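# Seat one blank on the fixture pins, other left off

## Task

Place a single blank on the fixture so that both locating pins pass through it and it sits flat on the rest pads, while the second blank stays off the fixture.

## Robot and tools

Robot. Two UR7e-style arms stand on a table. left_arm carries a two-finger gripper (85 mm maximum opening). right_arm carries a magnet gripper: a round face with a 48 mm rubber ring around a 31 mm steel centre, which attracts steel or iron only. Calibrated bases in the scene frame: left_arm at (+0.044, +0.386, +0.013) m, right_arm at (+0.039, -0.389, +0.013) m, both almost unrotated and with +z up.

Frames. Scene frame: origin on the table surface halfway between the nominal bases, +z up, +x out over the table, left_arm on the +y side. Each arm's reported pose, velocities and targets, and its wrist camera pose, are in that arm's own base frame. Offsets move along that arm's base axes, and rotations turn about its Hand target position. left_arm's end_effector_position is the point between the closed pads; its fingers point along gripper +z and close along gripper y; fingertips reach about 19 mm past that point when closed, 6 mm when open. right_arm's end_effector_position is the centre of the magnet face, with +z pointing out of the face.

The 16-number row (used by execute_actions and move). One flat list covering both arms, each number in [-1, 1], in this order: left_arm dx, dy, dz, rx, ry, rz, gripper position, force_limit, speed; then right_arm dx, dy, dz, rx, ry, rz, magnet. The six pose numbers per arm are an offset, not a pose: they count from that arm's Hand target as it stood when the action or move began, never from the previous row. 1.0 equals 0.6 m for dx/dy/dz and 180 degrees for rx/ry/rz, which together form one rotation vector. Sending the same offset again moves the arm further. All six zero re-commands the current Hand target. Gripper position: +1 fully open, about -0.8 pads touching, -1 squeeze until blocked. force_limit and speed (both start at +1) set grip strength and closing rate (about 20, 85, 150 mm/s at -1, 0, +1). Magnet: 1 on, 0 off (anything above 0.01 is on); it keeps the last value. Gripper and magnet numbers are always commands, so repeat the previous values to leave them unchanged.

Tools.
- execute_actions(actions, cameras): actions is a list of actions; each action is a table of up to 15 rows, one row per 1/30 s step, and a shorter table repeats its last row to fill 15 steps (0.5 s). An empty list just reports state and images.
- move(target, speed, blend, stop_force, zero, blocking, cameras): straight-line paths toward one row or a list of up to 15 rows, all offsets counted from the same starting Hand targets. speed in m/s, 0.002 to 3.6, default 0.25 (turns up to twice that in rad/s), one value or one per target. blend in metres for corner rounding. stop_force in N, 3 to 120, ends an arm's path when its wrist sensor feels that much push against its motion; unreliable when the end effector rotates; leave it out when pulling away from a contact. zero (only with stop_force) re-zeroes before the move. blocking=false returns after 0.5 s while the move continues, but cannot be combined with stop_force. Paths do not avoid obstacles or the other arm and last 10 s at most.
- wait(seconds 0 to 10), stop() to brake a running move, zoom_image(camera, region [x0,y0,x1,y1] in pixels, at most 504x504), zero_wrist_force(arm), read_manual(section), finished_scene(scene 1 to 3).
Cameras: cam_left_wrist and cam_right_wrist, each 896x504.

Results. Each arm reports end_effector_position (m), end_effector_quat_wxyz, velocities (omitted when joint velocities read "within noise"), Hand target (the last commanded pose after clipping, which the next offset counts from), joint positions and torques, and wrist force/torque along end-effector axes, with an extra line giving the peak since the last result. The arm can settle short of its Hand target; its next command asks for it again, and you may add the missing distance as an offset. Gripper object_status: 0 moving, 1 blocked while opening, 2 blocked while closing (a real grip), 3 reached the requested position or the pads met. position_measured is in counts: 3 fully open, 78 ≈ 60 mm, 130 ≈ 40 mm, 180 ≈ 20 mm, 230 pads together. Magnet: magnet_out and magnet_back read 1 when fully up or fully retracted, and part_present reads 1 when steel is held strongly (within about 2.5 mm). A move adds a "move:" line: done, off_target, moving, held or fault, plus limits such as paced (pose clipped) or held (steps withheld).

Cautions. The arms are stiff. Aiming even slightly beyond a firm contact can trigger a 10 s fault stop, caused by about 150 N external force or by contact torque at a joint limit (wrist joints 26.3 N m, others 141 N m). Approach surfaces slowly. With the magnet, stop just before touching, because about 1 mm past touch can already hit the force limit. Switching on a few millimetres above a light part lets it jump to the face. The magnet can hold the arm against fixed steel until switched off. Orientation changes are clipped to 32 degrees per control step. Keep paths away from an arm's own base, and keep the two arms apart, since hard contact between them can fail the scene. Do not drop parts, release them while they are moving, slam them, or squeeze a part hard while it still rests on something. Anything that leaves the table fails the task. Holding loads or keeping an arm stretched heats the motors: a MOTOR HOT line appears at 70 °C, and at 85 °C the arm brakes for 30 s or more. Loose objects may occasionally be nudged by outside disturbances.

Each tool is called after "Request:" in YAML: its name, and indented under it one key for each argument.

## Session

Request:
execute_actions:
  actions: []

Scene clock: 0.00 s.
left_arm: end_effector_position=(+0.3139, +0.5306, +0.1246) position_measured=3 object_status=3 end_effector_quat_wxyz=(-0.005, +0.903, -0.400, +0.159) | right_arm: end_effector_position=(+0.5281, -0.0226, +0.2145) magnet_out=0 magnet_back=1 part_present=0 end_effector_quat_wxyz=(+0.714, -0.583, -0.365, -0.130)
Joint positions: left_arm=[0.947 -1.194 1.72 -2.175 -1.881 -1.372] | right_arm=[-0.542 -0.853 1.328 -0.408 -0.922 -2.351]
Joint velocities: within noise
Joint torques (N m): no reading
Motor temperatures (°C): left_arm=[33 24 31 29 42 30] | right_arm=[38 36 33 47 37 45]
Wrist force (N): no reading
Wrist torque (N m): no reading
Wrist force, peak (N): no reading
Hand target: left_arm +0.3139, +0.5306, +0.1246; -0.005, +0.903, -0.400, +0.159 | right_arm +0.5281, -0.0226, +0.2145; +0.714, -0.583, -0.365, -0.130

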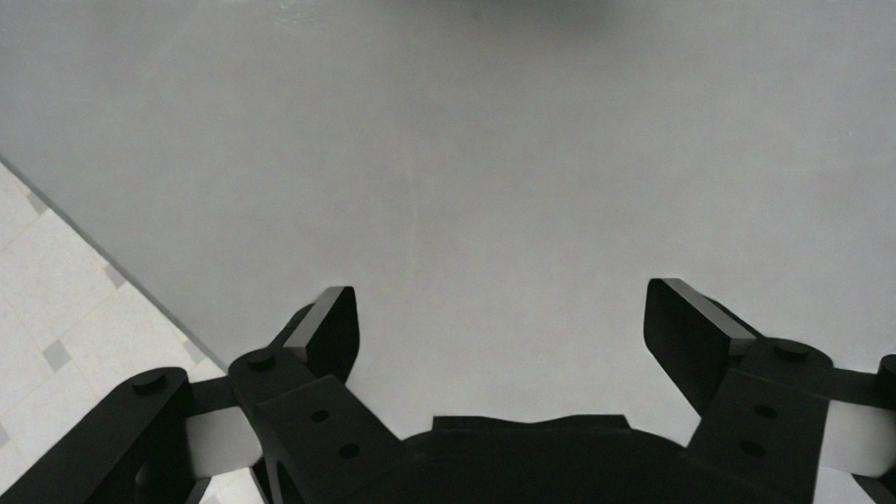

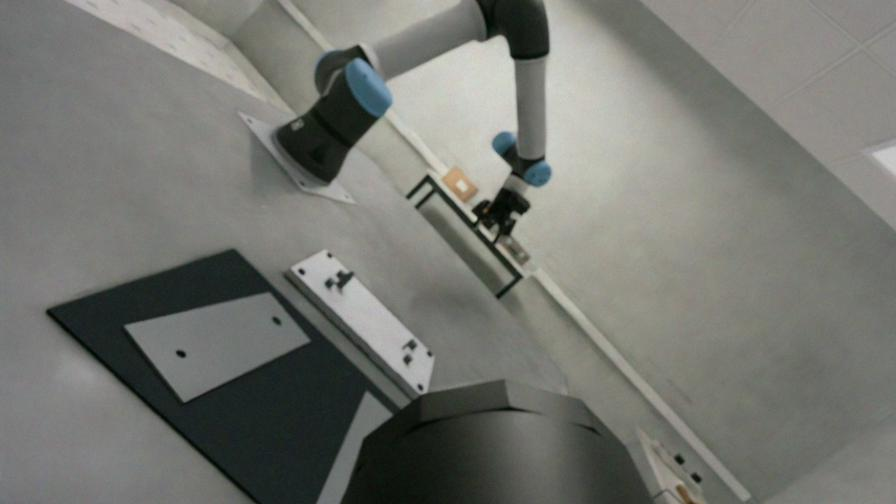

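Request:
move:
  target: [0,0,0,0,0,0,1,1,1,-0.1,0.25,0.35,-0.4805,-0.1914,0,0]
  speed: 0.4

Scene clock: 3.00 s.
left_arm: end_effector_position=(+0.3139, +0.5306, +0.1246) position_measured=3 object_status=3 end_effector_quat_wxyz=(-0.005, +0.903, -0.400, +0.159) | right_arm: end_effector_position=(+0.4682, +0.1274, +0.4245) magnet_out=0 magnet_back=1 part_present=0 end_effector_quat_wxyz=(+0.000, +0.848, +0.531, +0.000)
Joint positions: left_arm=[0.947 -1.194 1.72 -2.175 -1.881 -1.372] | right_arm=[-0.012 -1.627 1.535 -1.479 -1.571 -1.131]
Joint velocities: within noise
Joint torques (N m): left_arm=[2.04 -41.13 -20.85 -2.98 -0.12 0.56] | right_arm=[6.74 -12.77 -35.67 -3.71 -1.45 1.62]
Motor temperatures (°C): left_arm=[33 24 31 29 42 30] | right_arm=[38 36 33 47 37 45]
Wrist force (N): left_arm=[0.2 0.1 -0.2] | right_arm=[1.8 -0.9 -0.4]
Wrist torque (N m): left_arm=[0.01 -0.03 0.00] | right_arm=[0.08 -0.23 -0.19]
Wrist force, peak (N): left_arm=[0.2 0.1 -0.3] | right_arm=[2.0 -1.3 -0.9]
Hand target: left_arm +0.3139, +0.5306, +0.1246; -0.005, +0.903, -0.400, +0.159 | right_arm +0.4681, +0.1274, +0.4245; +0.000, +0.848, +0.531, +0.000
Off the commanded pose: left_arm 0.000 m, 0 deg | right_arm 0.000 m, 0 deg.
move: done

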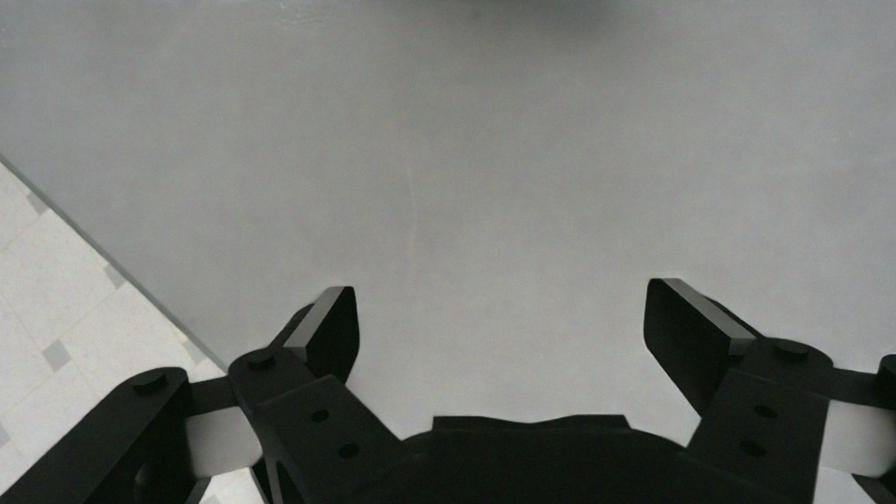

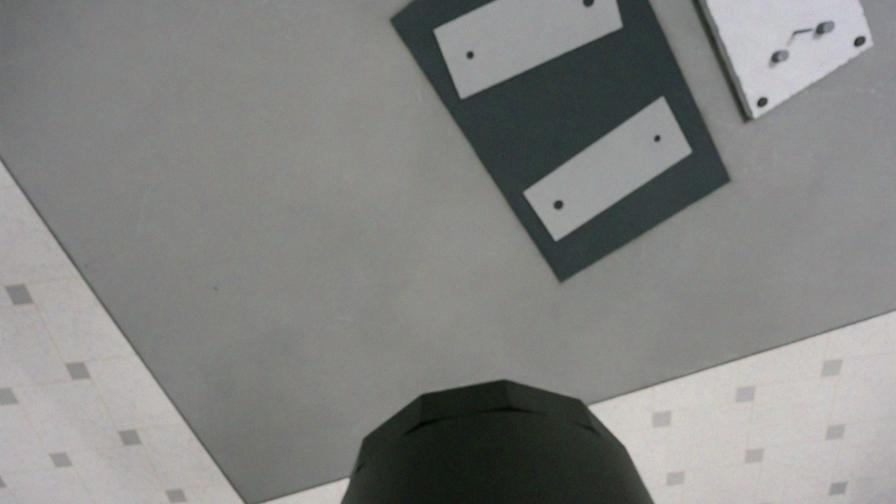

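Request:
move:
  target: [0,0,0,0,0,0,1,1,1,-0.12,0.25,0,0,0,0,0]

Request:
zoom_image:
  camera: "cam_right_wrist"
  region: [448, 0, 896, 300]

Scene clock: 4.60 s.
left_arm: end_effector_position=(+0.3139, +0.5306, +0.1246) position_measured=3 object_status=3 end_effector_quat_wxyz=(-0.005, +0.903, -0.400, +0.159) | right_arm: end_effector_position=(+0.3962, +0.2774, +0.4245) magnet_out=0 magnet_back=1 part_present=0 end_effector_quat_wxyz=(+0.000, +0.848, +0.531, +0.000)
Joint positions: left_arm=[0.947 -1.194 1.72 -2.175 -1.881 -1.372] | right_arm=[0.332 -1.63 1.539 -1.479 -1.572 -0.787]
Joint velocities: within noise
Joint torques (N m): left_arm=[3.31 -39.79 -21.37 -2.8 -0.06 0.87] | right_arm=[8.18 -14.31 -34.67 -1.06 -1.42 1.77]
Motor temperatures (°C): left_arm=[33 24 31 29 42 30] | right_arm=[38 36 33 47 37 45]
Wrist force (N): left_arm=[0.1 0.1 -0.1] | right_arm=[1.3 -0.9 -0.6]
Wrist torque (N m): left_arm=[0.02 -0.02 0.00] | right_arm=[0.08 -0.15 -0.23]
Wrist force, peak (N): left_arm=[0.2 0.2 -0.3] | right_arm=[2.4 -2.3 -0.7]
Hand target: left_arm +0.3139, +0.5306, +0.1246; -0.005, +0.903, -0.400, +0.159 | right_arm +0.3961, +0.2774, +0.4245; +0.000, +0.848, +0.531, +0.000
Off the commanded pose: left_arm 0.000 m, 0 deg | right_arm 0.000 m, 0 deg.
move: done

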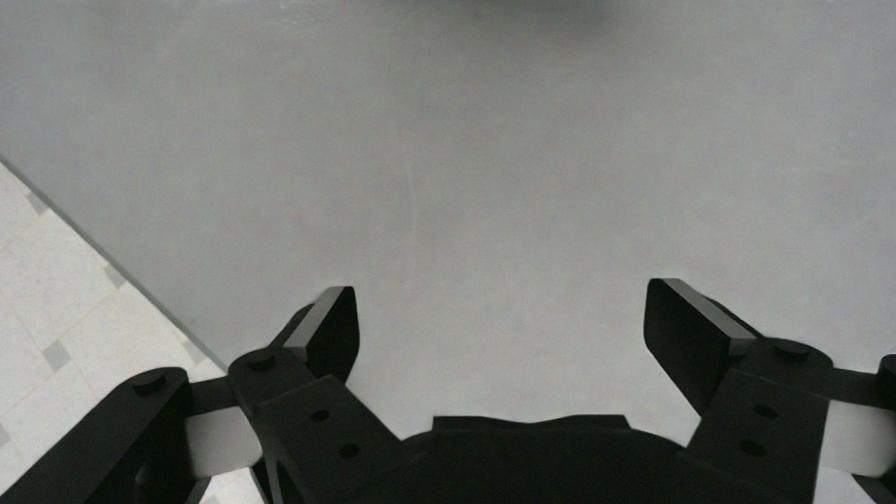

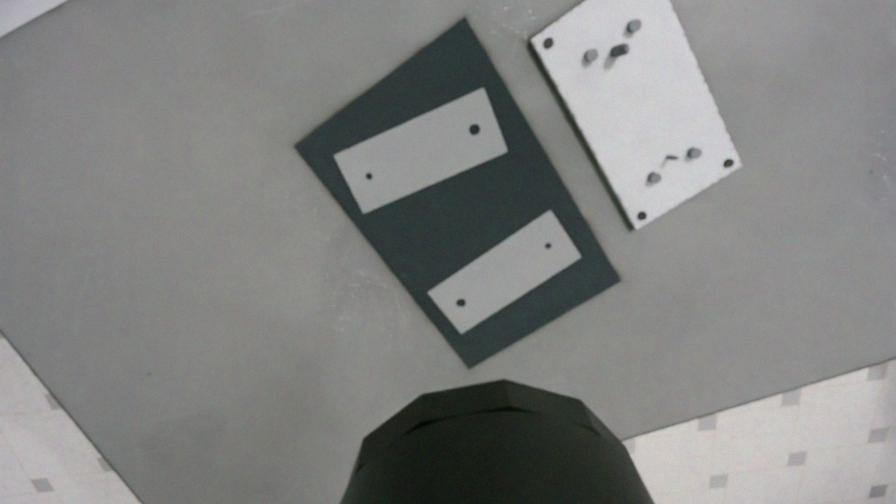

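Scaled by 1.125 from the camera's 896x504 image, which has a finer 1280x720 frame.

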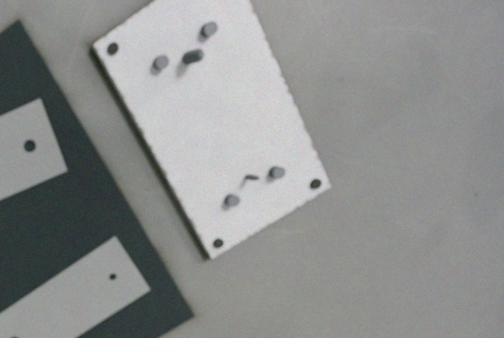

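Request:
move:
  target: [0,0,0,0,0,0,1,1,1,0,0,0,0,0,-0.367,0]
  cameras: ["cam_right_wrist"]
  speed: 0.5

Scene clock: 7.73 s.
left_arm: end_effector_position=(+0.3139, +0.5306, +0.1246) position_measured=3 object_status=3 end_effector_quat_wxyz=(-0.005, +0.903, -0.400, +0.159) | right_arm: end_effector_position=(+0.3961, +0.2774, +0.4245) magnet_out=0 magnet_back=1 part_present=0 end_effector_quat_wxyz=(+0.000, +1.000, -0.017, +0.000) end_effector_velocity=(+0.000, +0.000, -0.002) end_effector_angular_velocity=(-0.002, +0.004, -0.004)
Joint positions: left_arm=[0.947 -1.194 1.72 -2.175 -1.881 -1.372] | right_arm=[0.332 -1.63 1.538 -1.478 -1.571 0.366]
Joint velocities: left_arm=[within noise] | right_arm=[0 0.001 0.002 0.001 -0.001 0.005]
Joint torques (N m): left_arm=[4.01 -36.78 -19.28 -2.48 0.12 0.98] | right_arm=[8.72 -13.2 -33.31 -1.39 -1.14 1.71]
Motor temperatures (°C): left_arm=[33 24 31 29 42 30] | right_arm=[38 36 33 47 37 45]
Wrist force (N): left_arm=[0.1 0.0 -0.1] | right_arm=[1.3 -0.6 -0.3]
Wrist torque (N m): left_arm=[0.00 -0.02 0.00] | right_arm=[0.10 -0.15 -0.22]
Wrist force, peak (N): left_arm=[0.1 0.1 -0.4] | right_arm=[1.8 -0.9 -0.3]
Hand target: left_arm +0.3139, +0.5306, +0.1246; -0.005, +0.903, -0.400, +0.159 | right_arm +0.3961, +0.2774, +0.4245; +0.000, +1.000, -0.017, +0.000
Off the commanded pose: left_arm 0.000 m, 0 deg | right_arm 0.000 m, 0 deg.
move: done
Images, in order (width x height): cam_right_wrist 896x504.

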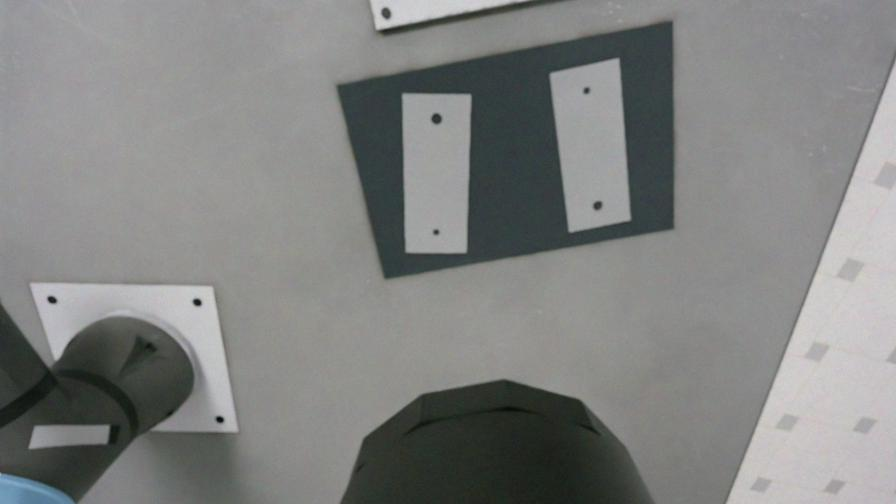

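Request:
move:
  target: [0,0,0,0,0,0,1,1,1,-0.017,-0.04,-0.374,0,0,0,0]
  cameras: ["cam_right_wrist"]

Request:
zoom_image:
  camera: "cam_right_wrist"
  region: [250, 0, 750, 400]

Scene clock: 9.73 s.
left_arm: end_effector_position=(+0.3139, +0.5306, +0.1246) position_measured=3 object_status=3 end_effector_quat_wxyz=(-0.005, +0.903, -0.400, +0.159) | right_arm: end_effector_position=(+0.3859, +0.2534, +0.2002) magnet_out=0 magnet_back=1 part_present=0 end_effector_quat_wxyz=(+0.000, +1.000, -0.017, -0.001)
Joint positions: left_arm=[0.947 -1.194 1.72 -2.175 -1.881 -1.372] | right_arm=[0.288 -1.573 2.076 -2.073 -1.571 0.322]
Joint velocities: within noise
Joint torques (N m): left_arm=[4.71 -37.56 -19 -2.16 0.4 1.4] | right_arm=[-7.96 -12.97 -14.11 -4.66 1.37 -2.11]
Motor temperatures (°C): left_arm=[33 24 31 29 42 30] | right_arm=[38 36 33 47 37 45]
Wrist force (N): left_arm=[0.2 0.0 -0.2] | right_arm=[1.7 -1.0 -0.9]
Wrist torque (N m): left_arm=[0.01 -0.03 0.00] | right_arm=[0.02 -0.20 -0.24]
Wrist force, peak (N): left_arm=[0.1 0.2 -0.4] | right_arm=[1.5 -1.2 -2.1]
Hand target: left_arm +0.3139, +0.5306, +0.1246; -0.005, +0.903, -0.400, +0.159 | right_arm +0.3859, +0.2534, +0.2001; +0.000, +1.000, -0.017, +0.000
Off the commanded pose: left_arm 0.000 m, 0 deg | right_arm 0.000 m, 0 deg.
move: done
Images, in order (width x height): cam_right_wrist 896x504.

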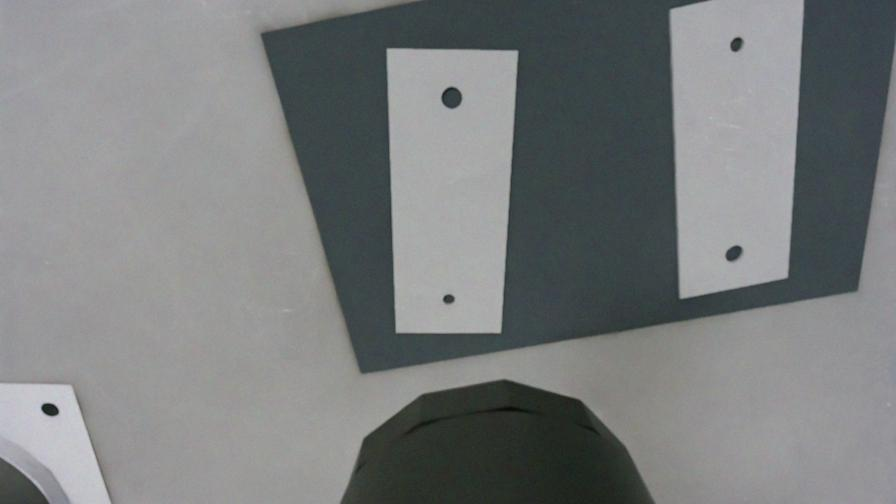

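Scaled by 1.008 from the camera's 896x504 image, which has a finer 1280x720 frame.

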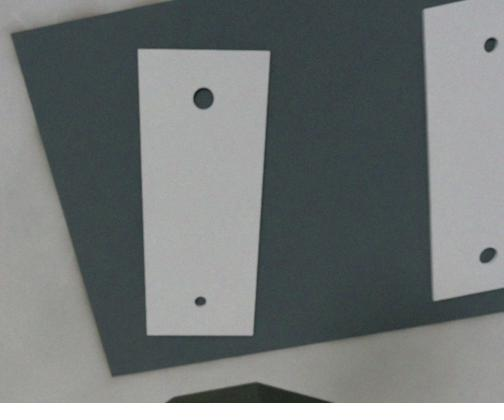

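Request:
move:
  target: [0,0,0,0,0,0,1,1,1,0.09,0.378,0.05,0,0,0.511,0]
  cameras: ["cam_right_wrist"]
  speed: 0.5

Request:
zoom_image:
  camera: "cam_right_wrist"
  region: [250, 0, 750, 400]

Scene clock: 12.67 s.
left_arm: end_effector_position=(+0.3139, +0.5306, +0.1246) position_measured=3 object_status=3 end_effector_quat_wxyz=(-0.005, +0.903, -0.400, +0.159) | right_arm: end_effector_position=(+0.4399, +0.4802, +0.2301) magnet_out=0 magnet_back=1 part_present=0 end_effector_quat_wxyz=(+0.000, +0.707, +0.707, +0.000)
Joint positions: left_arm=[0.947 -1.194 1.72 -2.175 -1.881 -1.372] | right_arm=[0.623 -1.169 1.494 -1.896 -1.572 -0.948]
Joint velocities: within noise
Joint torques (N m): left_arm=[6.85 -36.32 -18.19 -1.84 0.71 1.65] | right_arm=[8.59 -31.25 -33.31 -0.75 1.21 -1.88]
Motor temperatures (°C): left_arm=[33 24 31 29 42 30] | right_arm=[38 36 33 47 37 45]
Wrist force (N): left_arm=[0.0 0.1 -0.2] | right_arm=[1.3 -0.5 -0.3]
Wrist torque (N m): left_arm=[0.02 -0.01 0.00] | right_arm=[0.13 -0.18 -0.21]
Wrist force, peak (N): left_arm=[0.1 0.3 -0.5] | right_arm=[2.3 -0.8 -0.5]
Hand target: left_arm +0.3139, +0.5306, +0.1246; -0.005, +0.903, -0.400, +0.159 | right_arm +0.4399, +0.4802, +0.2301; +0.000, +0.707, +0.707, +0.000
Off the commanded pose: left_arm 0.000 m, 0 deg | right_arm 0.000 m, 0 deg.
move: done
Images, in order (width x height): cam_right_wrist 896x504.

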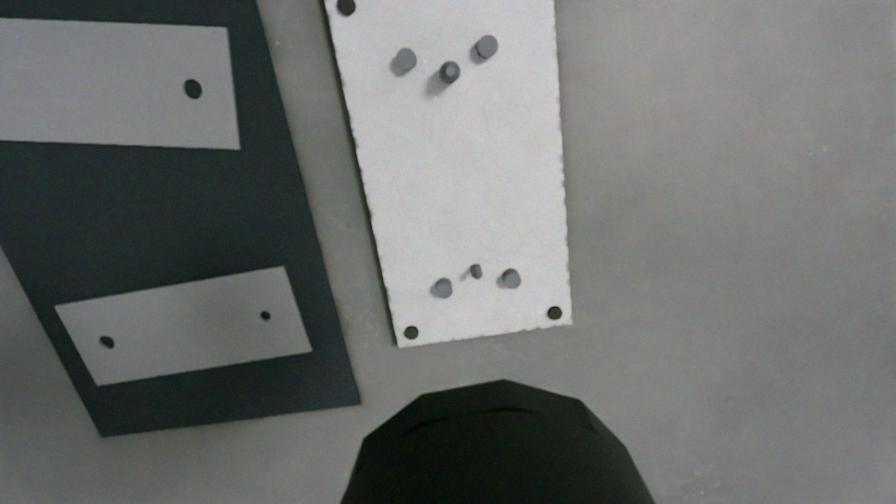

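Scaled by 1.008 from the camera's 896x504 image, which has a finer 1280x720 frame.

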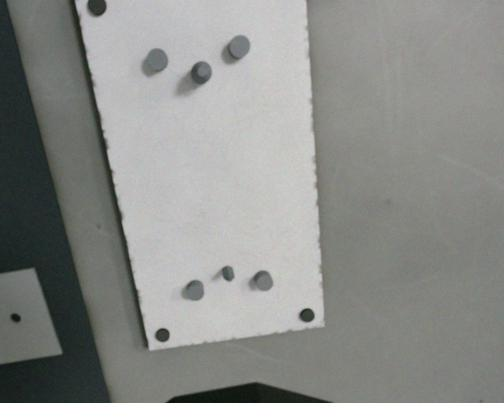

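Request:
move:
  target: [0,0,0,0,0,0,1,1,1,-0.0232,0.0092,-0.0183,0,0,0.0428,0]
  cameras: ["cam_right_wrist"]

Request:
zoom_image:
  camera: "cam_right_wrist"
  region: [350, 0, 550, 160]

Request:
zoom_image:
  camera: "cam_right_wrist"
  region: [350, 220, 550, 380]

Scene clock: 14.03 s.
left_arm: end_effector_position=(+0.3139, +0.5306, +0.1246) position_measured=3 object_status=3 end_effector_quat_wxyz=(-0.005, +0.903, -0.400, +0.159) | right_arm: end_effector_position=(+0.4260, +0.4858, +0.2191) magnet_out=0 magnet_back=1 part_present=0 end_effector_quat_wxyz=(+0.000, +0.658, +0.753, +0.000)
Joint positions: left_arm=[0.947 -1.194 1.72 -2.175 -1.881 -1.372] | right_arm=[0.643 -1.172 1.528 -1.927 -1.572 -1.062]
Joint velocities: within noise
Joint torques (N m): left_arm=[9.24 -35.59 -17.83 -1.54 0.36 1.62] | right_arm=[7.55 -46.11 -14.57 -4.66 1.39 -2.05]
Motor temperatures (°C): left_arm=[33 24 31 29 42 30] | right_arm=[38 36 33 47 37 45]
Wrist force (N): left_arm=[0.2 0.0 -0.2] | right_arm=[1.4 -0.6 0.0]
Wrist torque (N m): left_arm=[0.00 -0.04 0.00] | right_arm=[0.12 -0.20 -0.21]
Wrist force, peak (N): left_arm=[-0.1 0.1 -0.4] | right_arm=[1.6 -0.8 0.4]
Hand target: left_arm +0.3139, +0.5306, +0.1246; -0.005, +0.903, -0.400, +0.159 | right_arm +0.4260, +0.4858, +0.2191; +0.000, +0.658, +0.753, +0.000
Off the commanded pose: left_arm 0.000 m, 0 deg | right_arm 0.000 m, 0 deg.
move: done
Images, in order (width x height): cam_right_wrist 896x504.

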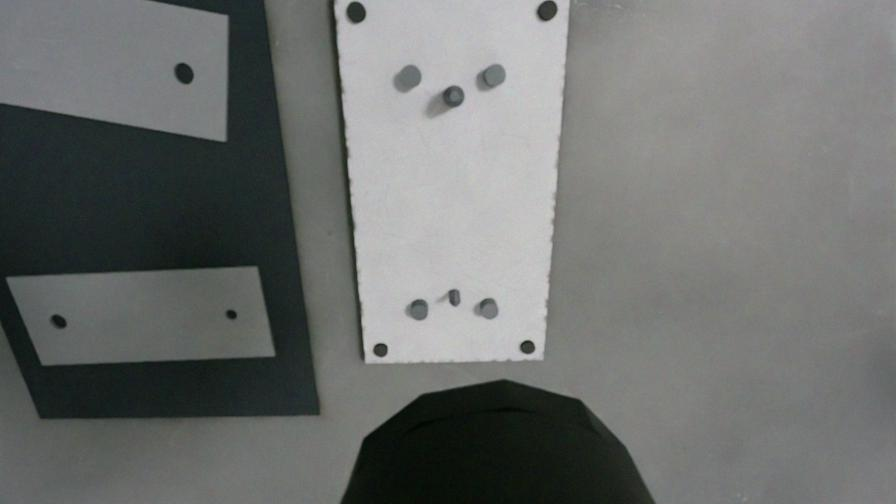

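Scaled by 2.520 from the camera's 896x504 image, which has a finer 1280x720 frame.

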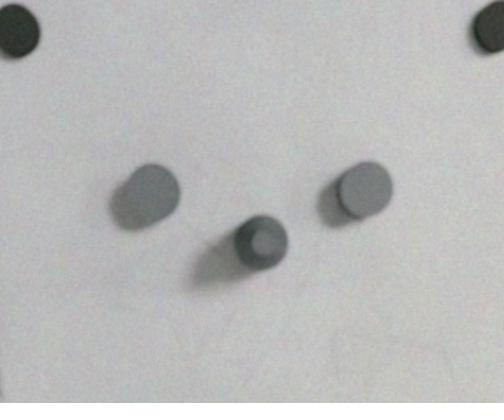

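Scaled by 2.520 from the camera's 896x504 image, which has a finer 1280x720 frame.

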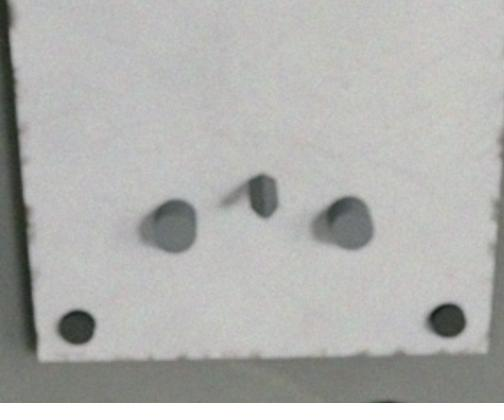

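Request:
move:
  target: [0,0,0,0,0,0,1,1,1,-0.0029,0.0034,0.0173,0,0,0.0058,0]
  cameras: ["cam_right_wrist"]

Request:
zoom_image:
  camera: "cam_right_wrist"
  region: [400, 50, 500, 140]

Request:
zoom_image:
  camera: "cam_right_wrist"
  region: [400, 250, 500, 340]

Request:
move:
  target: [0,0,0,0,0,0,1,1,1,-0.0636,-0.3929,-0.049,0,0,-0.5596,0]
  cameras: ["cam_right_wrist"]
  speed: 0.5

Request:
zoom_image:
  camera: "cam_right_wrist"
  region: [400, 50, 500, 140]

Request:
zoom_image:
  camera: "cam_right_wrist"
  region: [400, 250, 500, 340]

Scene clock: 15.27 s.
left_arm: end_effector_position=(+0.3139, +0.5306, +0.1246) position_measured=3 object_status=3 end_effector_quat_wxyz=(-0.005, +0.903, -0.400, +0.159) | right_arm: end_effector_position=(+0.4243, +0.4878, +0.2294) magnet_out=0 magnet_back=1 part_present=0 end_effector_quat_wxyz=(+0.000, +0.651, +0.759, +0.000)
Joint positions: left_arm=[0.947 -1.194 1.72 -2.175 -1.881 -1.372] | right_arm=[0.648 -1.179 1.511 -1.902 -1.572 -1.076]
Joint velocities: within noise
Joint torques (N m): left_arm=[8.89 -35.57 -16.81 -1.49 0.47 1.29] | right_arm=[8.03 -47.32 -32.66 -0.96 1.15 -1.9]
Motor temperatures (°C): left_arm=[33 24 31 29 42 30] | right_arm=[38 36 33 47 37 45]
Wrist force (N): left_arm=[0.0 0.0 -0.1] | right_arm=[1.2 -0.6 0.0]
Wrist torque (N m): left_arm=[0.00 0.00 0.00] | right_arm=[0.13 -0.18 -0.21]
Wrist force, peak (N): left_arm=[0.2 0.1 -0.4] | right_arm=[1.6 -0.8 0.1]
Hand target: left_arm +0.3139, +0.5306, +0.1246; -0.005, +0.903, -0.400, +0.159 | right_arm +0.4243, +0.4878, +0.2295; +0.000, +0.651, +0.759, +0.000
Off the commanded pose: left_arm 0.000 m, 0 deg | right_arm 0.000 m, 0 deg.
move: done
Images, in order (width x height): cam_right_wrist 896x504.

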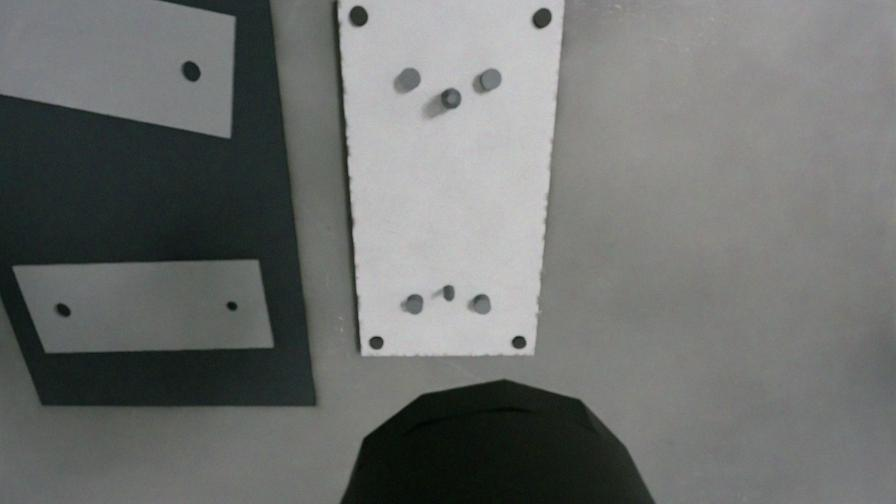

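Scaled by 5.040 from the camera's 896x504 image, which has a finer 1280x720 frame.

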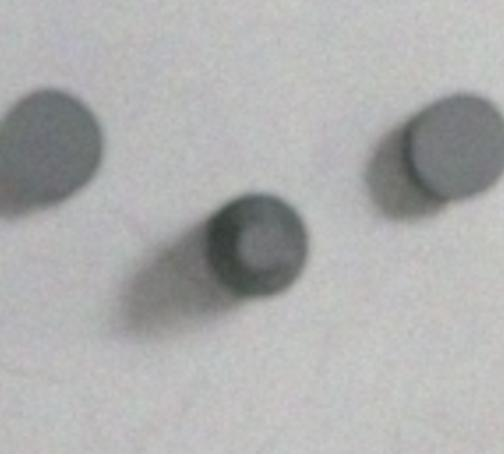

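Scaled by 5.040 from the camera's 896x504 image, which has a finer 1280x720 frame.

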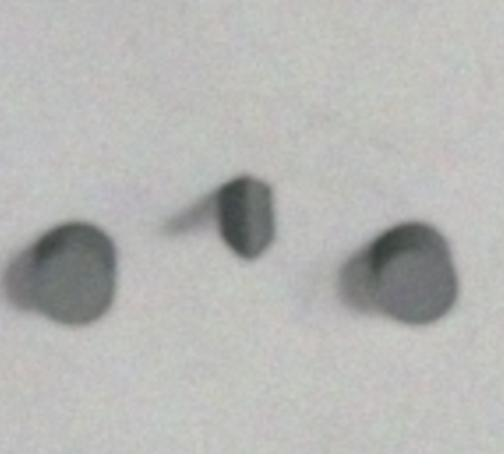

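Scene clock: 17.80 s.
left_arm: end_effector_position=(+0.3139, +0.5306, +0.1246) position_measured=3 object_status=3 end_effector_quat_wxyz=(-0.005, +0.903, -0.400, +0.159) | right_arm: end_effector_position=(+0.3861, +0.2521, +0.2001) magnet_out=0 magnet_back=1 part_present=0 end_effector_quat_wxyz=(+0.000, +1.000, -0.017, +0.000)
Joint positions: left_arm=[0.947 -1.194 1.72 -2.175 -1.881 -1.372] | right_arm=[0.285 -1.575 2.078 -2.073 -1.571 0.319]
Joint velocities: within noise
Joint torques (N m): left_arm=[9.98 -34.72 -17.02 -1.44 0.45 1.54] | right_arm=[-8.08 -28.3 -12.44 -4.9 -1.08 1.86]
Motor temperatures (°C): left_arm=[33 24 31 29 42 30] | right_arm=[38 36 33 47 37 44]
Wrist force (N): left_arm=[0.2 0.0 -0.1] | right_arm=[1.6 -0.9 -0.8]
Wrist torque (N m): left_arm=[-0.01 -0.02 0.00] | right_arm=[0.04 -0.20 -0.24]
Wrist force, peak (N): left_arm=[0.2 0.2 -0.3] | right_arm=[2.2 -1.0 -0.5]
Hand target: left_arm +0.3139, +0.5306, +0.1246; -0.005, +0.903, -0.400, +0.159 | right_arm +0.3861, +0.2521, +0.2001; +0.000, +1.000, -0.017, +0.000
Off the commanded pose: left_arm 0.000 m, 0 deg | right_arm 0.000 m, 0 deg.
move: done
Images, in order (width x height): cam_right_wrist 896x504.

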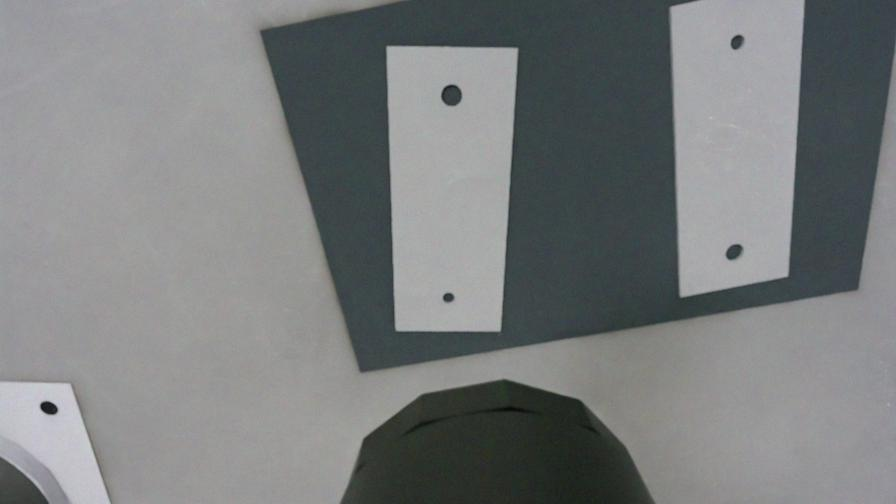

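Scaled by 5.040 from the camera's 896x504 image, which has a finer 1280x720 frame.

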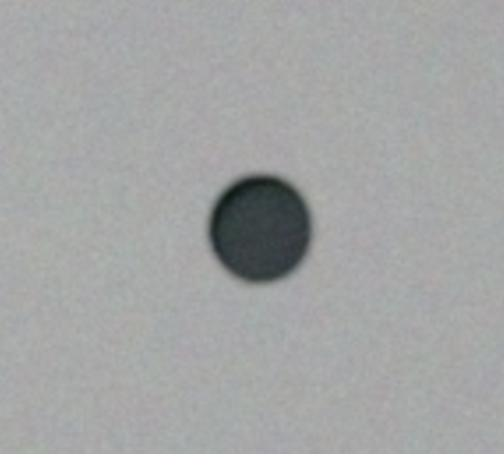

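Scaled by 5.040 from the camera's 896x504 image, which has a finer 1280x720 frame.

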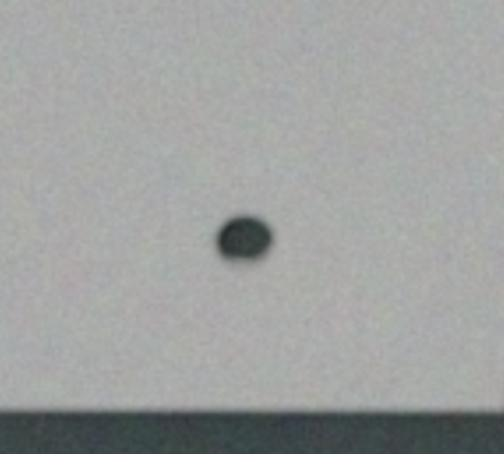

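Request:
move:
  target: [0,0,0,0,0,0,1,1,1,-0.0003,0.0029,0,0,0,-0.0016,0]
  cameras: ["cam_right_wrist"]

Request:
zoom_image:
  camera: "cam_right_wrist"
  region: [400, 50, 500, 140]

Request:
zoom_image:
  camera: "cam_right_wrist"
  region: [400, 250, 500, 340]

Scene clock: 21.13 s.
left_arm: end_effector_position=(+0.3139, +0.5306, +0.1246) position_measured=3 object_status=3 end_effector_quat_wxyz=(-0.005, +0.903, -0.400, +0.159) | right_arm: end_effector_position=(+0.3859, +0.2537, +0.2001) magnet_out=0 magnet_back=1 part_present=0 end_effector_quat_wxyz=(+0.000, +1.000, -0.020, +0.000)
Joint positions: left_arm=[0.947 -1.194 1.72 -2.175 -1.881 -1.372] | right_arm=[0.289 -1.573 2.076 -2.073 -1.571 0.328]
Joint velocities: within noise
Joint torques (N m): left_arm=[11.02 -33.33 -18.13 -1.38 0.25 1.54] | right_arm=[8.76 -12.98 -31.65 -4.8 -0.53 1.15]
Motor temperatures (°C): left_arm=[33 24 31 29 42 30] | right_arm=[38 36 33 47 37 44]
Wrist force (N): left_arm=[-0.2 0.1 -0.2] | right_arm=[1.6 -1.0 -0.9]
Wrist torque (N m): left_arm=[0.02 0.02 0.00] | right_arm=[0.02 -0.19 -0.24]
Wrist force, peak (N): left_arm=[0.0 0.1 -0.5] | right_arm=[1.8 -1.1 -0.9]
Hand target: left_arm +0.3139, +0.5306, +0.1246; -0.005, +0.903, -0.400, +0.159 | right_arm +0.3859, +0.2538, +0.2001; +0.000, +1.000, -0.020, +0.000
Off the commanded pose: left_arm 0.000 m, 0 deg | right_arm 0.000 m, 0 deg.
move: done
Images, in order (width x height): cam_right_wrist 896x504.

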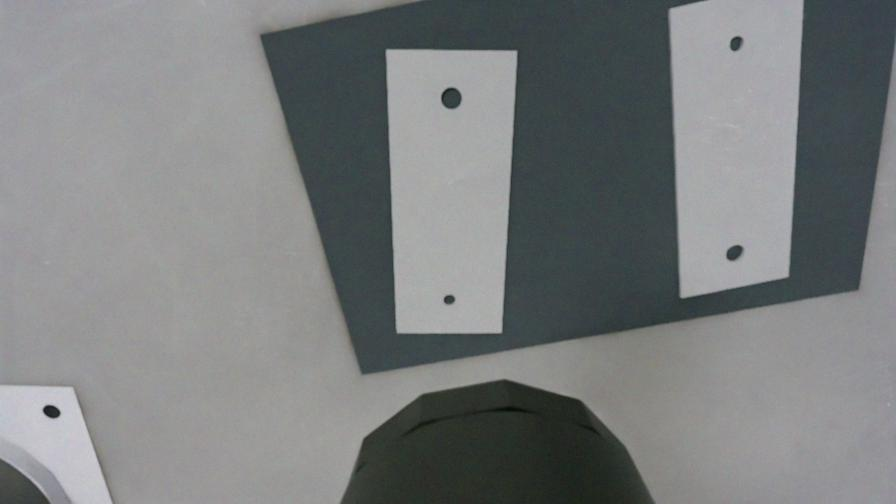

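Scaled by 5.040 from the camera's 896x504 image, which has a finer 1280x720 frame.

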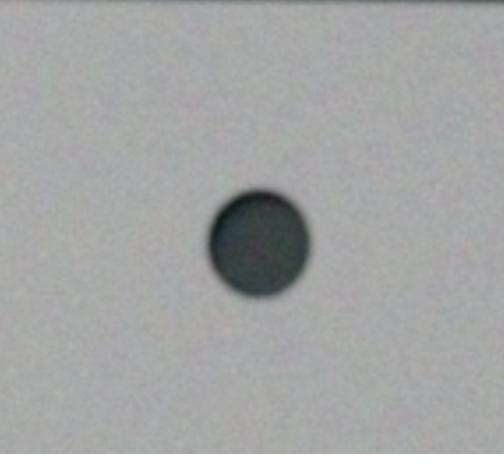

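Scaled by 5.040 from the camera's 896x504 image, which has a finer 1280x720 frame.

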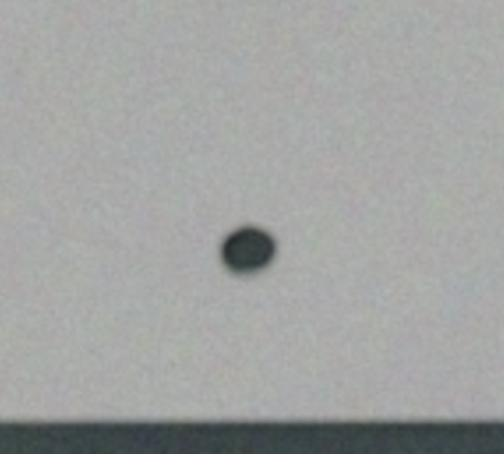

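Request:
move:
  target: [0,0,0,0,0,0,1,1,1,-0.0008,-0.02,-0.295,0,0,0,0]
  cameras: ["cam_right_wrist"]

Request:
move:
  target: [0,0,0,0,0,0,1,1,1,0,0,-0.07,0,0,0,0]
  cameras: ["cam_right_wrist"]
  speed: 0.01
  stop_force: 4

Scene clock: 22.90 s.
left_arm: end_effector_position=(+0.3139, +0.5306, +0.1246) position_measured=3 object_status=3 end_effector_quat_wxyz=(-0.005, +0.903, -0.400, +0.159) | right_arm: end_effector_position=(+0.3854, +0.2418, +0.0231) magnet_out=0 magnet_back=1 part_present=0 end_effector_quat_wxyz=(+0.000, +1.000, -0.020, -0.001)
Joint positions: left_arm=[0.947 -1.194 1.72 -2.175 -1.881 -1.372] | right_arm=[0.263 -1.229 2.285 -2.626 -1.571 0.302]
Joint velocities: within noise
Joint torques (N m): left_arm=[11.25 -34.29 -17.66 -1.32 0.35 1.41] | right_arm=[-7.46 -20.35 -9.69 -4.81 1.4 -1.92]
Motor temperatures (°C): left_arm=[33 24 31 29 42 30] | right_arm=[38 36 33 47 37 44]
Wrist force (N): left_arm=[0.0 0.2 -0.1] | right_arm=[1.6 -0.9 -0.7]
Wrist torque (N m): left_arm=[0.03 0.00 0.01] | right_arm=[0.04 -0.21 -0.23]
Wrist force, peak (N): left_arm=[0.2 0.2 -0.3] | right_arm=[1.9 -1.2 -2.6]
Hand target: left_arm +0.3139, +0.5306, +0.1246; -0.005, +0.903, -0.400, +0.159 | right_arm +0.3855, +0.2418, +0.0231; +0.000, +1.000, -0.020, +0.000
Off the commanded pose: left_arm 0.000 m, 0 deg | right_arm 0.000 m, 0 deg.
move: done
Images, in order (width x height): cam_right_wrist 896x504.

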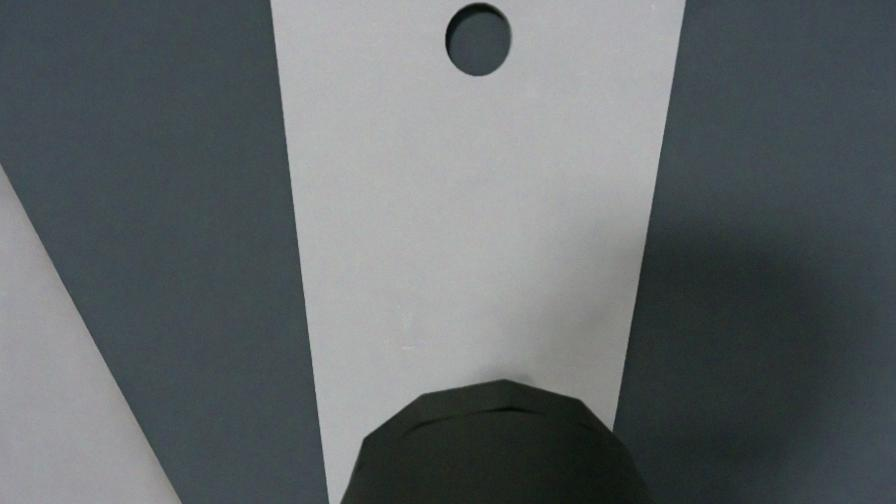

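Scene clock: 27.17 s.
left_arm: end_effector_position=(+0.3139, +0.5306, +0.1246) position_measured=3 object_status=3 end_effector_quat_wxyz=(-0.005, +0.903, -0.400, +0.159) | right_arm: end_effector_position=(+0.3854, +0.2418, -0.0082) magnet_out=0 magnet_back=1 part_present=0 end_effector_quat_wxyz=(+0.000, +1.000, -0.020, -0.001)
Joint positions: left_arm=[0.947 -1.194 1.72 -2.175 -1.881 -1.372] | right_arm=[0.263 -1.141 2.296 -2.725 -1.571 0.302]
Joint velocities: within noise
Joint torques (N m): left_arm=[12.6 -32.33 -18.88 -1.46 0.42 1.27] | right_arm=[2.37 -34.05 -17.62 -1.15 1.2 -1.91]
Motor temperatures (°C): left_arm=[33 24 31 29 42 30] | right_arm=[38 36 33 47 37 44]
Wrist force (N): left_arm=[0.2 0.1 -0.2] | right_arm=[2.3 -1.3 -4.3]
Wrist torque (N m): left_arm=[0.02 -0.03 0.00] | right_arm=[0.06 -0.14 -0.23]
Wrist force, peak (N): left_arm=[0.2 0.0 -0.4] | right_arm=[-6.1 1.7 -35.8]
Hand target: left_arm +0.3139, +0.5306, +0.1246; -0.005, +0.903, -0.400, +0.159 | right_arm +0.3855, +0.2418, -0.0082; +0.000, +1.000, -0.020, +0.000 (not the last commanded pose)
Off the commanded pose: left_arm 0.000 m, 0 deg | right_arm 0.011 m, 0 deg.
move: contact (right_arm)
Images, in order (width x height): cam_right_wrist 896x504.

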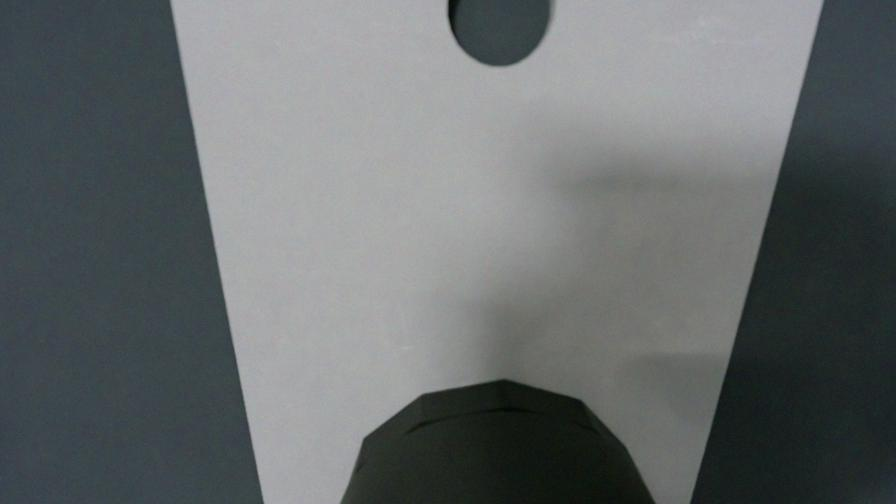

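Request:
execute_actions:
  actions:
    - [[0,0,0,0,0,0,1,1,1,0,0,0,0,0,0,1]]
  cameras: []

Request:
move:
  target: [0,0,0,0,0,0,1,1,1,0,0,0.117,0,0,0,1]
  cameras: ["cam_right_wrist"]
  speed: 0.1

Scene clock: 28.13 s.
left_arm: end_effector_position=(+0.3139, +0.5306, +0.1246) position_measured=3 object_status=3 end_effector_quat_wxyz=(-0.005, +0.903, -0.400, +0.159) | right_arm: end_effector_position=(+0.3855, +0.2418, -0.0082) magnet_out=1 magnet_back=0 part_present=1 end_effector_quat_wxyz=(+0.000, +1.000, -0.020, -0.001)
Joint positions: left_arm=[0.947 -1.194 1.72 -2.175 -1.881 -1.372] | right_arm=[0.263 -1.141 2.296 -2.725 -1.571 0.302]
Joint velocities: within noise
Joint torques (N m): left_arm=[13.02 -34.59 -19.44 -1.55 0.53 1.48] | right_arm=[2.09 -34.11 -20.51 -2.9 1 -1.99]
Motor temperatures (°C): left_arm=[33 24 31 29 42 30] | right_arm=[38 36 33 47 37 44]
Wrist force (N): left_arm=[0.2 0.1 0.0] | right_arm=[1.5 -1.1 1.7]
Wrist torque (N m): left_arm=[0.01 -0.03 0.00] | right_arm=[0.04 -0.19 -0.22]
Wrist force, peak (N): left_arm=[0.3 0.3 -0.3] | right_arm=[2.5 -1.4 -4.4]
Hand target: left_arm +0.3139, +0.5306, +0.1246; -0.005, +0.903, -0.400, +0.159 | right_arm +0.3855, +0.2418, -0.0082; +0.000, +1.000, -0.020, +0.000
Off the commanded pose: left_arm 0.000 m, 0 deg | right_arm 0.000 m, 0 deg.
No camera images: "cameras" was empty.

Scene clock: 29.47 s.
left_arm: end_effector_position=(+0.3139, +0.5306, +0.1246) position_measured=3 object_status=3 end_effector_quat_wxyz=(-0.005, +0.903, -0.400, +0.159) | right_arm: end_effector_position=(+0.3854, +0.2418, +0.0620) magnet_out=1 magnet_back=0 part_present=1 end_effector_quat_wxyz=(+0.000, +1.000, -0.020, +0.000)
Joint positions: left_arm=[0.947 -1.194 1.72 -2.175 -1.881 -1.372] | right_arm=[0.263 -1.329 2.261 -2.502 -1.571 0.302]
Joint velocities: within noise
Joint torques (N m): left_arm=[13.06 -32.24 -18.42 -1.58 0.36 1.23] | right_arm=[-7.95 -34.91 -26.09 -1.52 0.49 -1.77]
Motor temperatures (°C): left_arm=[33 24 31 29 42 30] | right_arm=[38 36 33 47 37 44]
Wrist force (N): left_arm=[0.0 0.1 -0.1] | right_arm=[1.3 -1.0 1.7]
Wrist torque (N m): left_arm=[0.02 -0.01 0.00] | right_arm=[0.04 -0.17 -0.26]
Wrist force, peak (N): left_arm=[0.2 0.4 -0.3] | right_arm=[1.7 -1.3 2.5]
Hand target: left_arm +0.3139, +0.5306, +0.1246; -0.005, +0.903, -0.400, +0.159 | right_arm +0.3855, +0.2418, +0.0620; +0.000, +1.000, -0.020, +0.000
Off the commanded pose: left_arm 0.000 m, 0 deg | right_arm 0.000 m, 0 deg.
move: done
Images, in order (width x height): cam_right_wrist 896x504.

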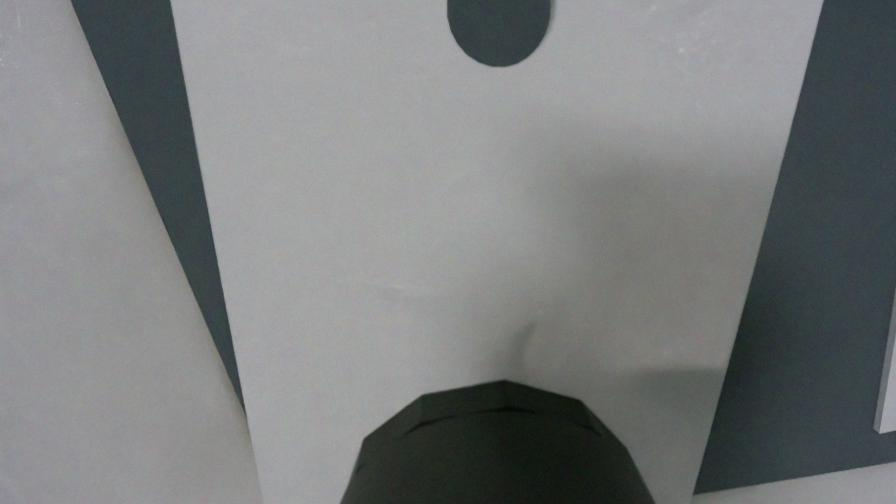

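Request:
move:
  target: [0,0,0,0,0,0,1,1,1,0.0845,0.413,-0.028,0,0,0.5612,1]
  cameras: ["cam_right_wrist"]
  speed: 0.35

Request:
zoom_image:
  camera: "cam_right_wrist"
  region: [400, 0, 600, 120]

Scene clock: 32.80 s.
left_arm: end_effector_position=(+0.3139, +0.5306, +0.1246) position_measured=3 object_status=3 end_effector_quat_wxyz=(-0.005, +0.903, -0.400, +0.159) | right_arm: end_effector_position=(+0.4361, +0.4896, +0.0452) magnet_out=1 magnet_back=0 part_present=1 end_effector_quat_wxyz=(+0.000, +0.651, +0.759, +0.000)
Joint positions: left_arm=[0.947 -1.194 1.72 -2.175 -1.881 -1.372] | right_arm=[0.639 -0.94 1.672 -2.303 -1.572 -1.085]
Joint velocities: within noise
Joint torques (N m): left_arm=[12.13 -34.17 -19 -1.34 0.32 1.38] | right_arm=[7.95 -36.62 -30.61 -1.28 1.45 -2.14]
Motor temperatures (°C): left_arm=[33 24 31 29 41 30] | right_arm=[38 36 32 47 37 44]
Wrist force (N): left_arm=[0.1 0.1 -0.1] | right_arm=[1.8 -0.9 1.9]
Wrist torque (N m): left_arm=[0.02 -0.01 0.00] | right_arm=[0.05 -0.24 -0.21]
Wrist force, peak (N): left_arm=[0.1 0.0 -0.5] | right_arm=[2.2 -0.6 2.4]
Hand target: left_arm +0.3139, +0.5306, +0.1246; -0.005, +0.903, -0.400, +0.159 | right_arm +0.4362, +0.4896, +0.0452; +0.000, +0.651, +0.759, +0.000
Off the commanded pose: left_arm 0.000 m, 0 deg | right_arm 0.000 m, 0 deg.
move: done
Images, in order (width x height): cam_right_wrist 896x504.

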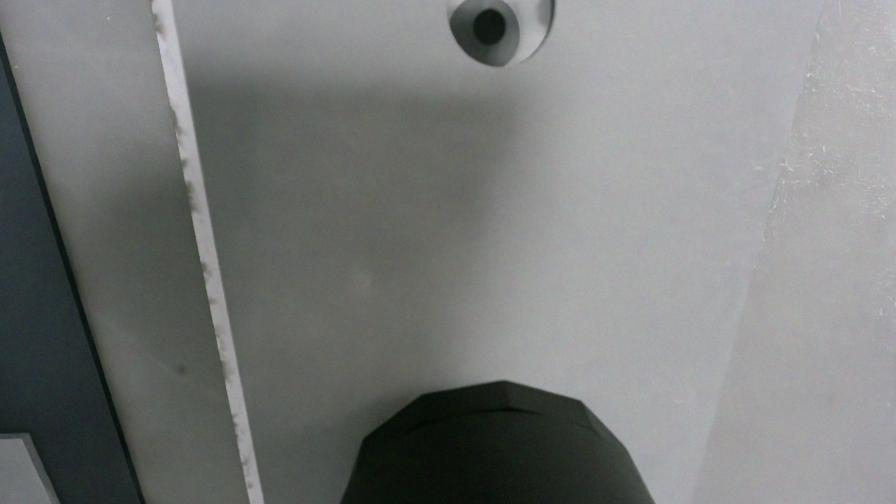

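Scaled by 2.520 from the camera's 896x504 image, which has a finer 1280x720 frame.

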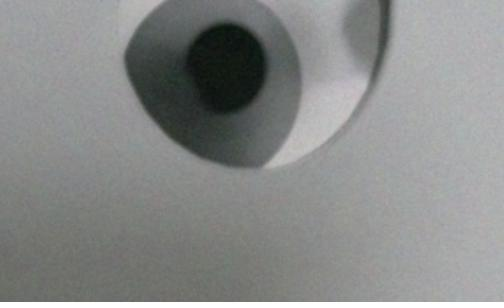

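Request:
move:
  target: [0,0,0,0,0,0,1,1,1,0,0,0.03333,0,0,0,1]
  cameras: ["cam_right_wrist"]

Request:
zoom_image:
  camera: "cam_right_wrist"
  region: [400, 0, 600, 120]

Scene clock: 34.20 s.
left_arm: end_effector_position=(+0.3139, +0.5306, +0.1246) position_measured=3 object_status=3 end_effector_quat_wxyz=(-0.005, +0.903, -0.400, +0.159) | right_arm: end_effector_position=(+0.4361, +0.4896, +0.0651) magnet_out=1 magnet_back=0 part_present=1 end_effector_quat_wxyz=(+0.000, +0.651, +0.759, +0.000)
Joint positions: left_arm=[0.947 -1.194 1.72 -2.175 -1.881 -1.372] | right_arm=[0.639 -0.97 1.661 -2.261 -1.572 -1.085]
Joint velocities: within noise
Joint torques (N m): left_arm=[11.49 -33.11 -18.04 -1.6 0.6 1.1] | right_arm=[5.69 -52.96 -32.43 -1.14 1.29 -1.77]
Motor temperatures (°C): left_arm=[33 24 31 29 41 30] | right_arm=[38 36 32 47 37 44]
Wrist force (N): left_arm=[0.1 0.0 -0.1] | right_arm=[1.6 -0.6 2.0]
Wrist torque (N m): left_arm=[0.01 -0.01 0.00] | right_arm=[0.09 -0.22 -0.24]
Wrist force, peak (N): left_arm=[0.0 0.1 -0.4] | right_arm=[1.9 -0.8 2.6]
Hand target: left_arm +0.3139, +0.5306, +0.1246; -0.005, +0.903, -0.400, +0.159 | right_arm +0.4362, +0.4896, +0.0652; +0.000, +0.651, +0.759, +0.000
Off the commanded pose: left_arm 0.000 m, 0 deg | right_arm 0.000 m, 0 deg.
move: done
Images, in order (width x height): cam_right_wrist 896x504.

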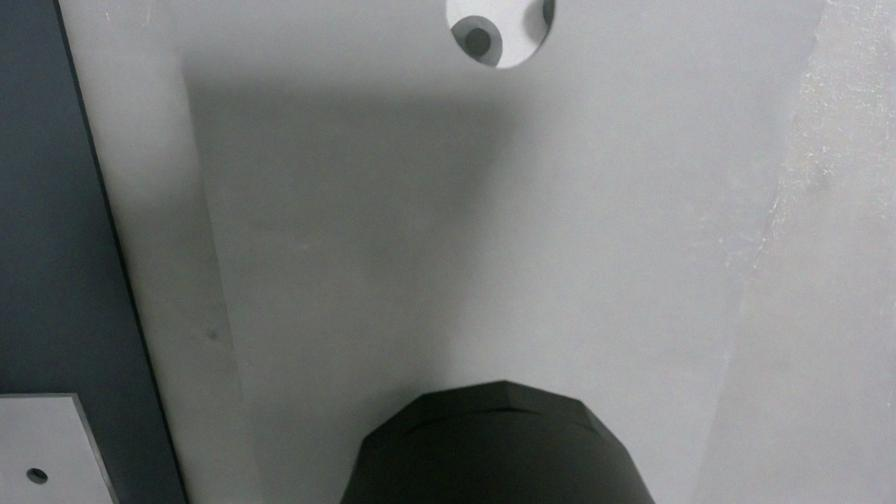

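Scaled by 2.520 from the camera's 896x504 image, which has a finer 1280x720 frame.

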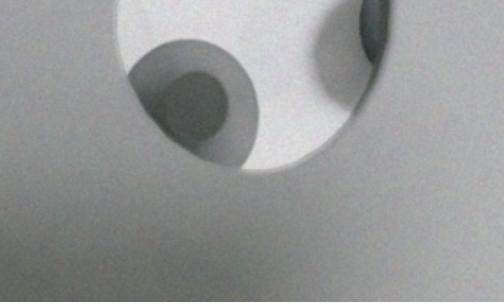

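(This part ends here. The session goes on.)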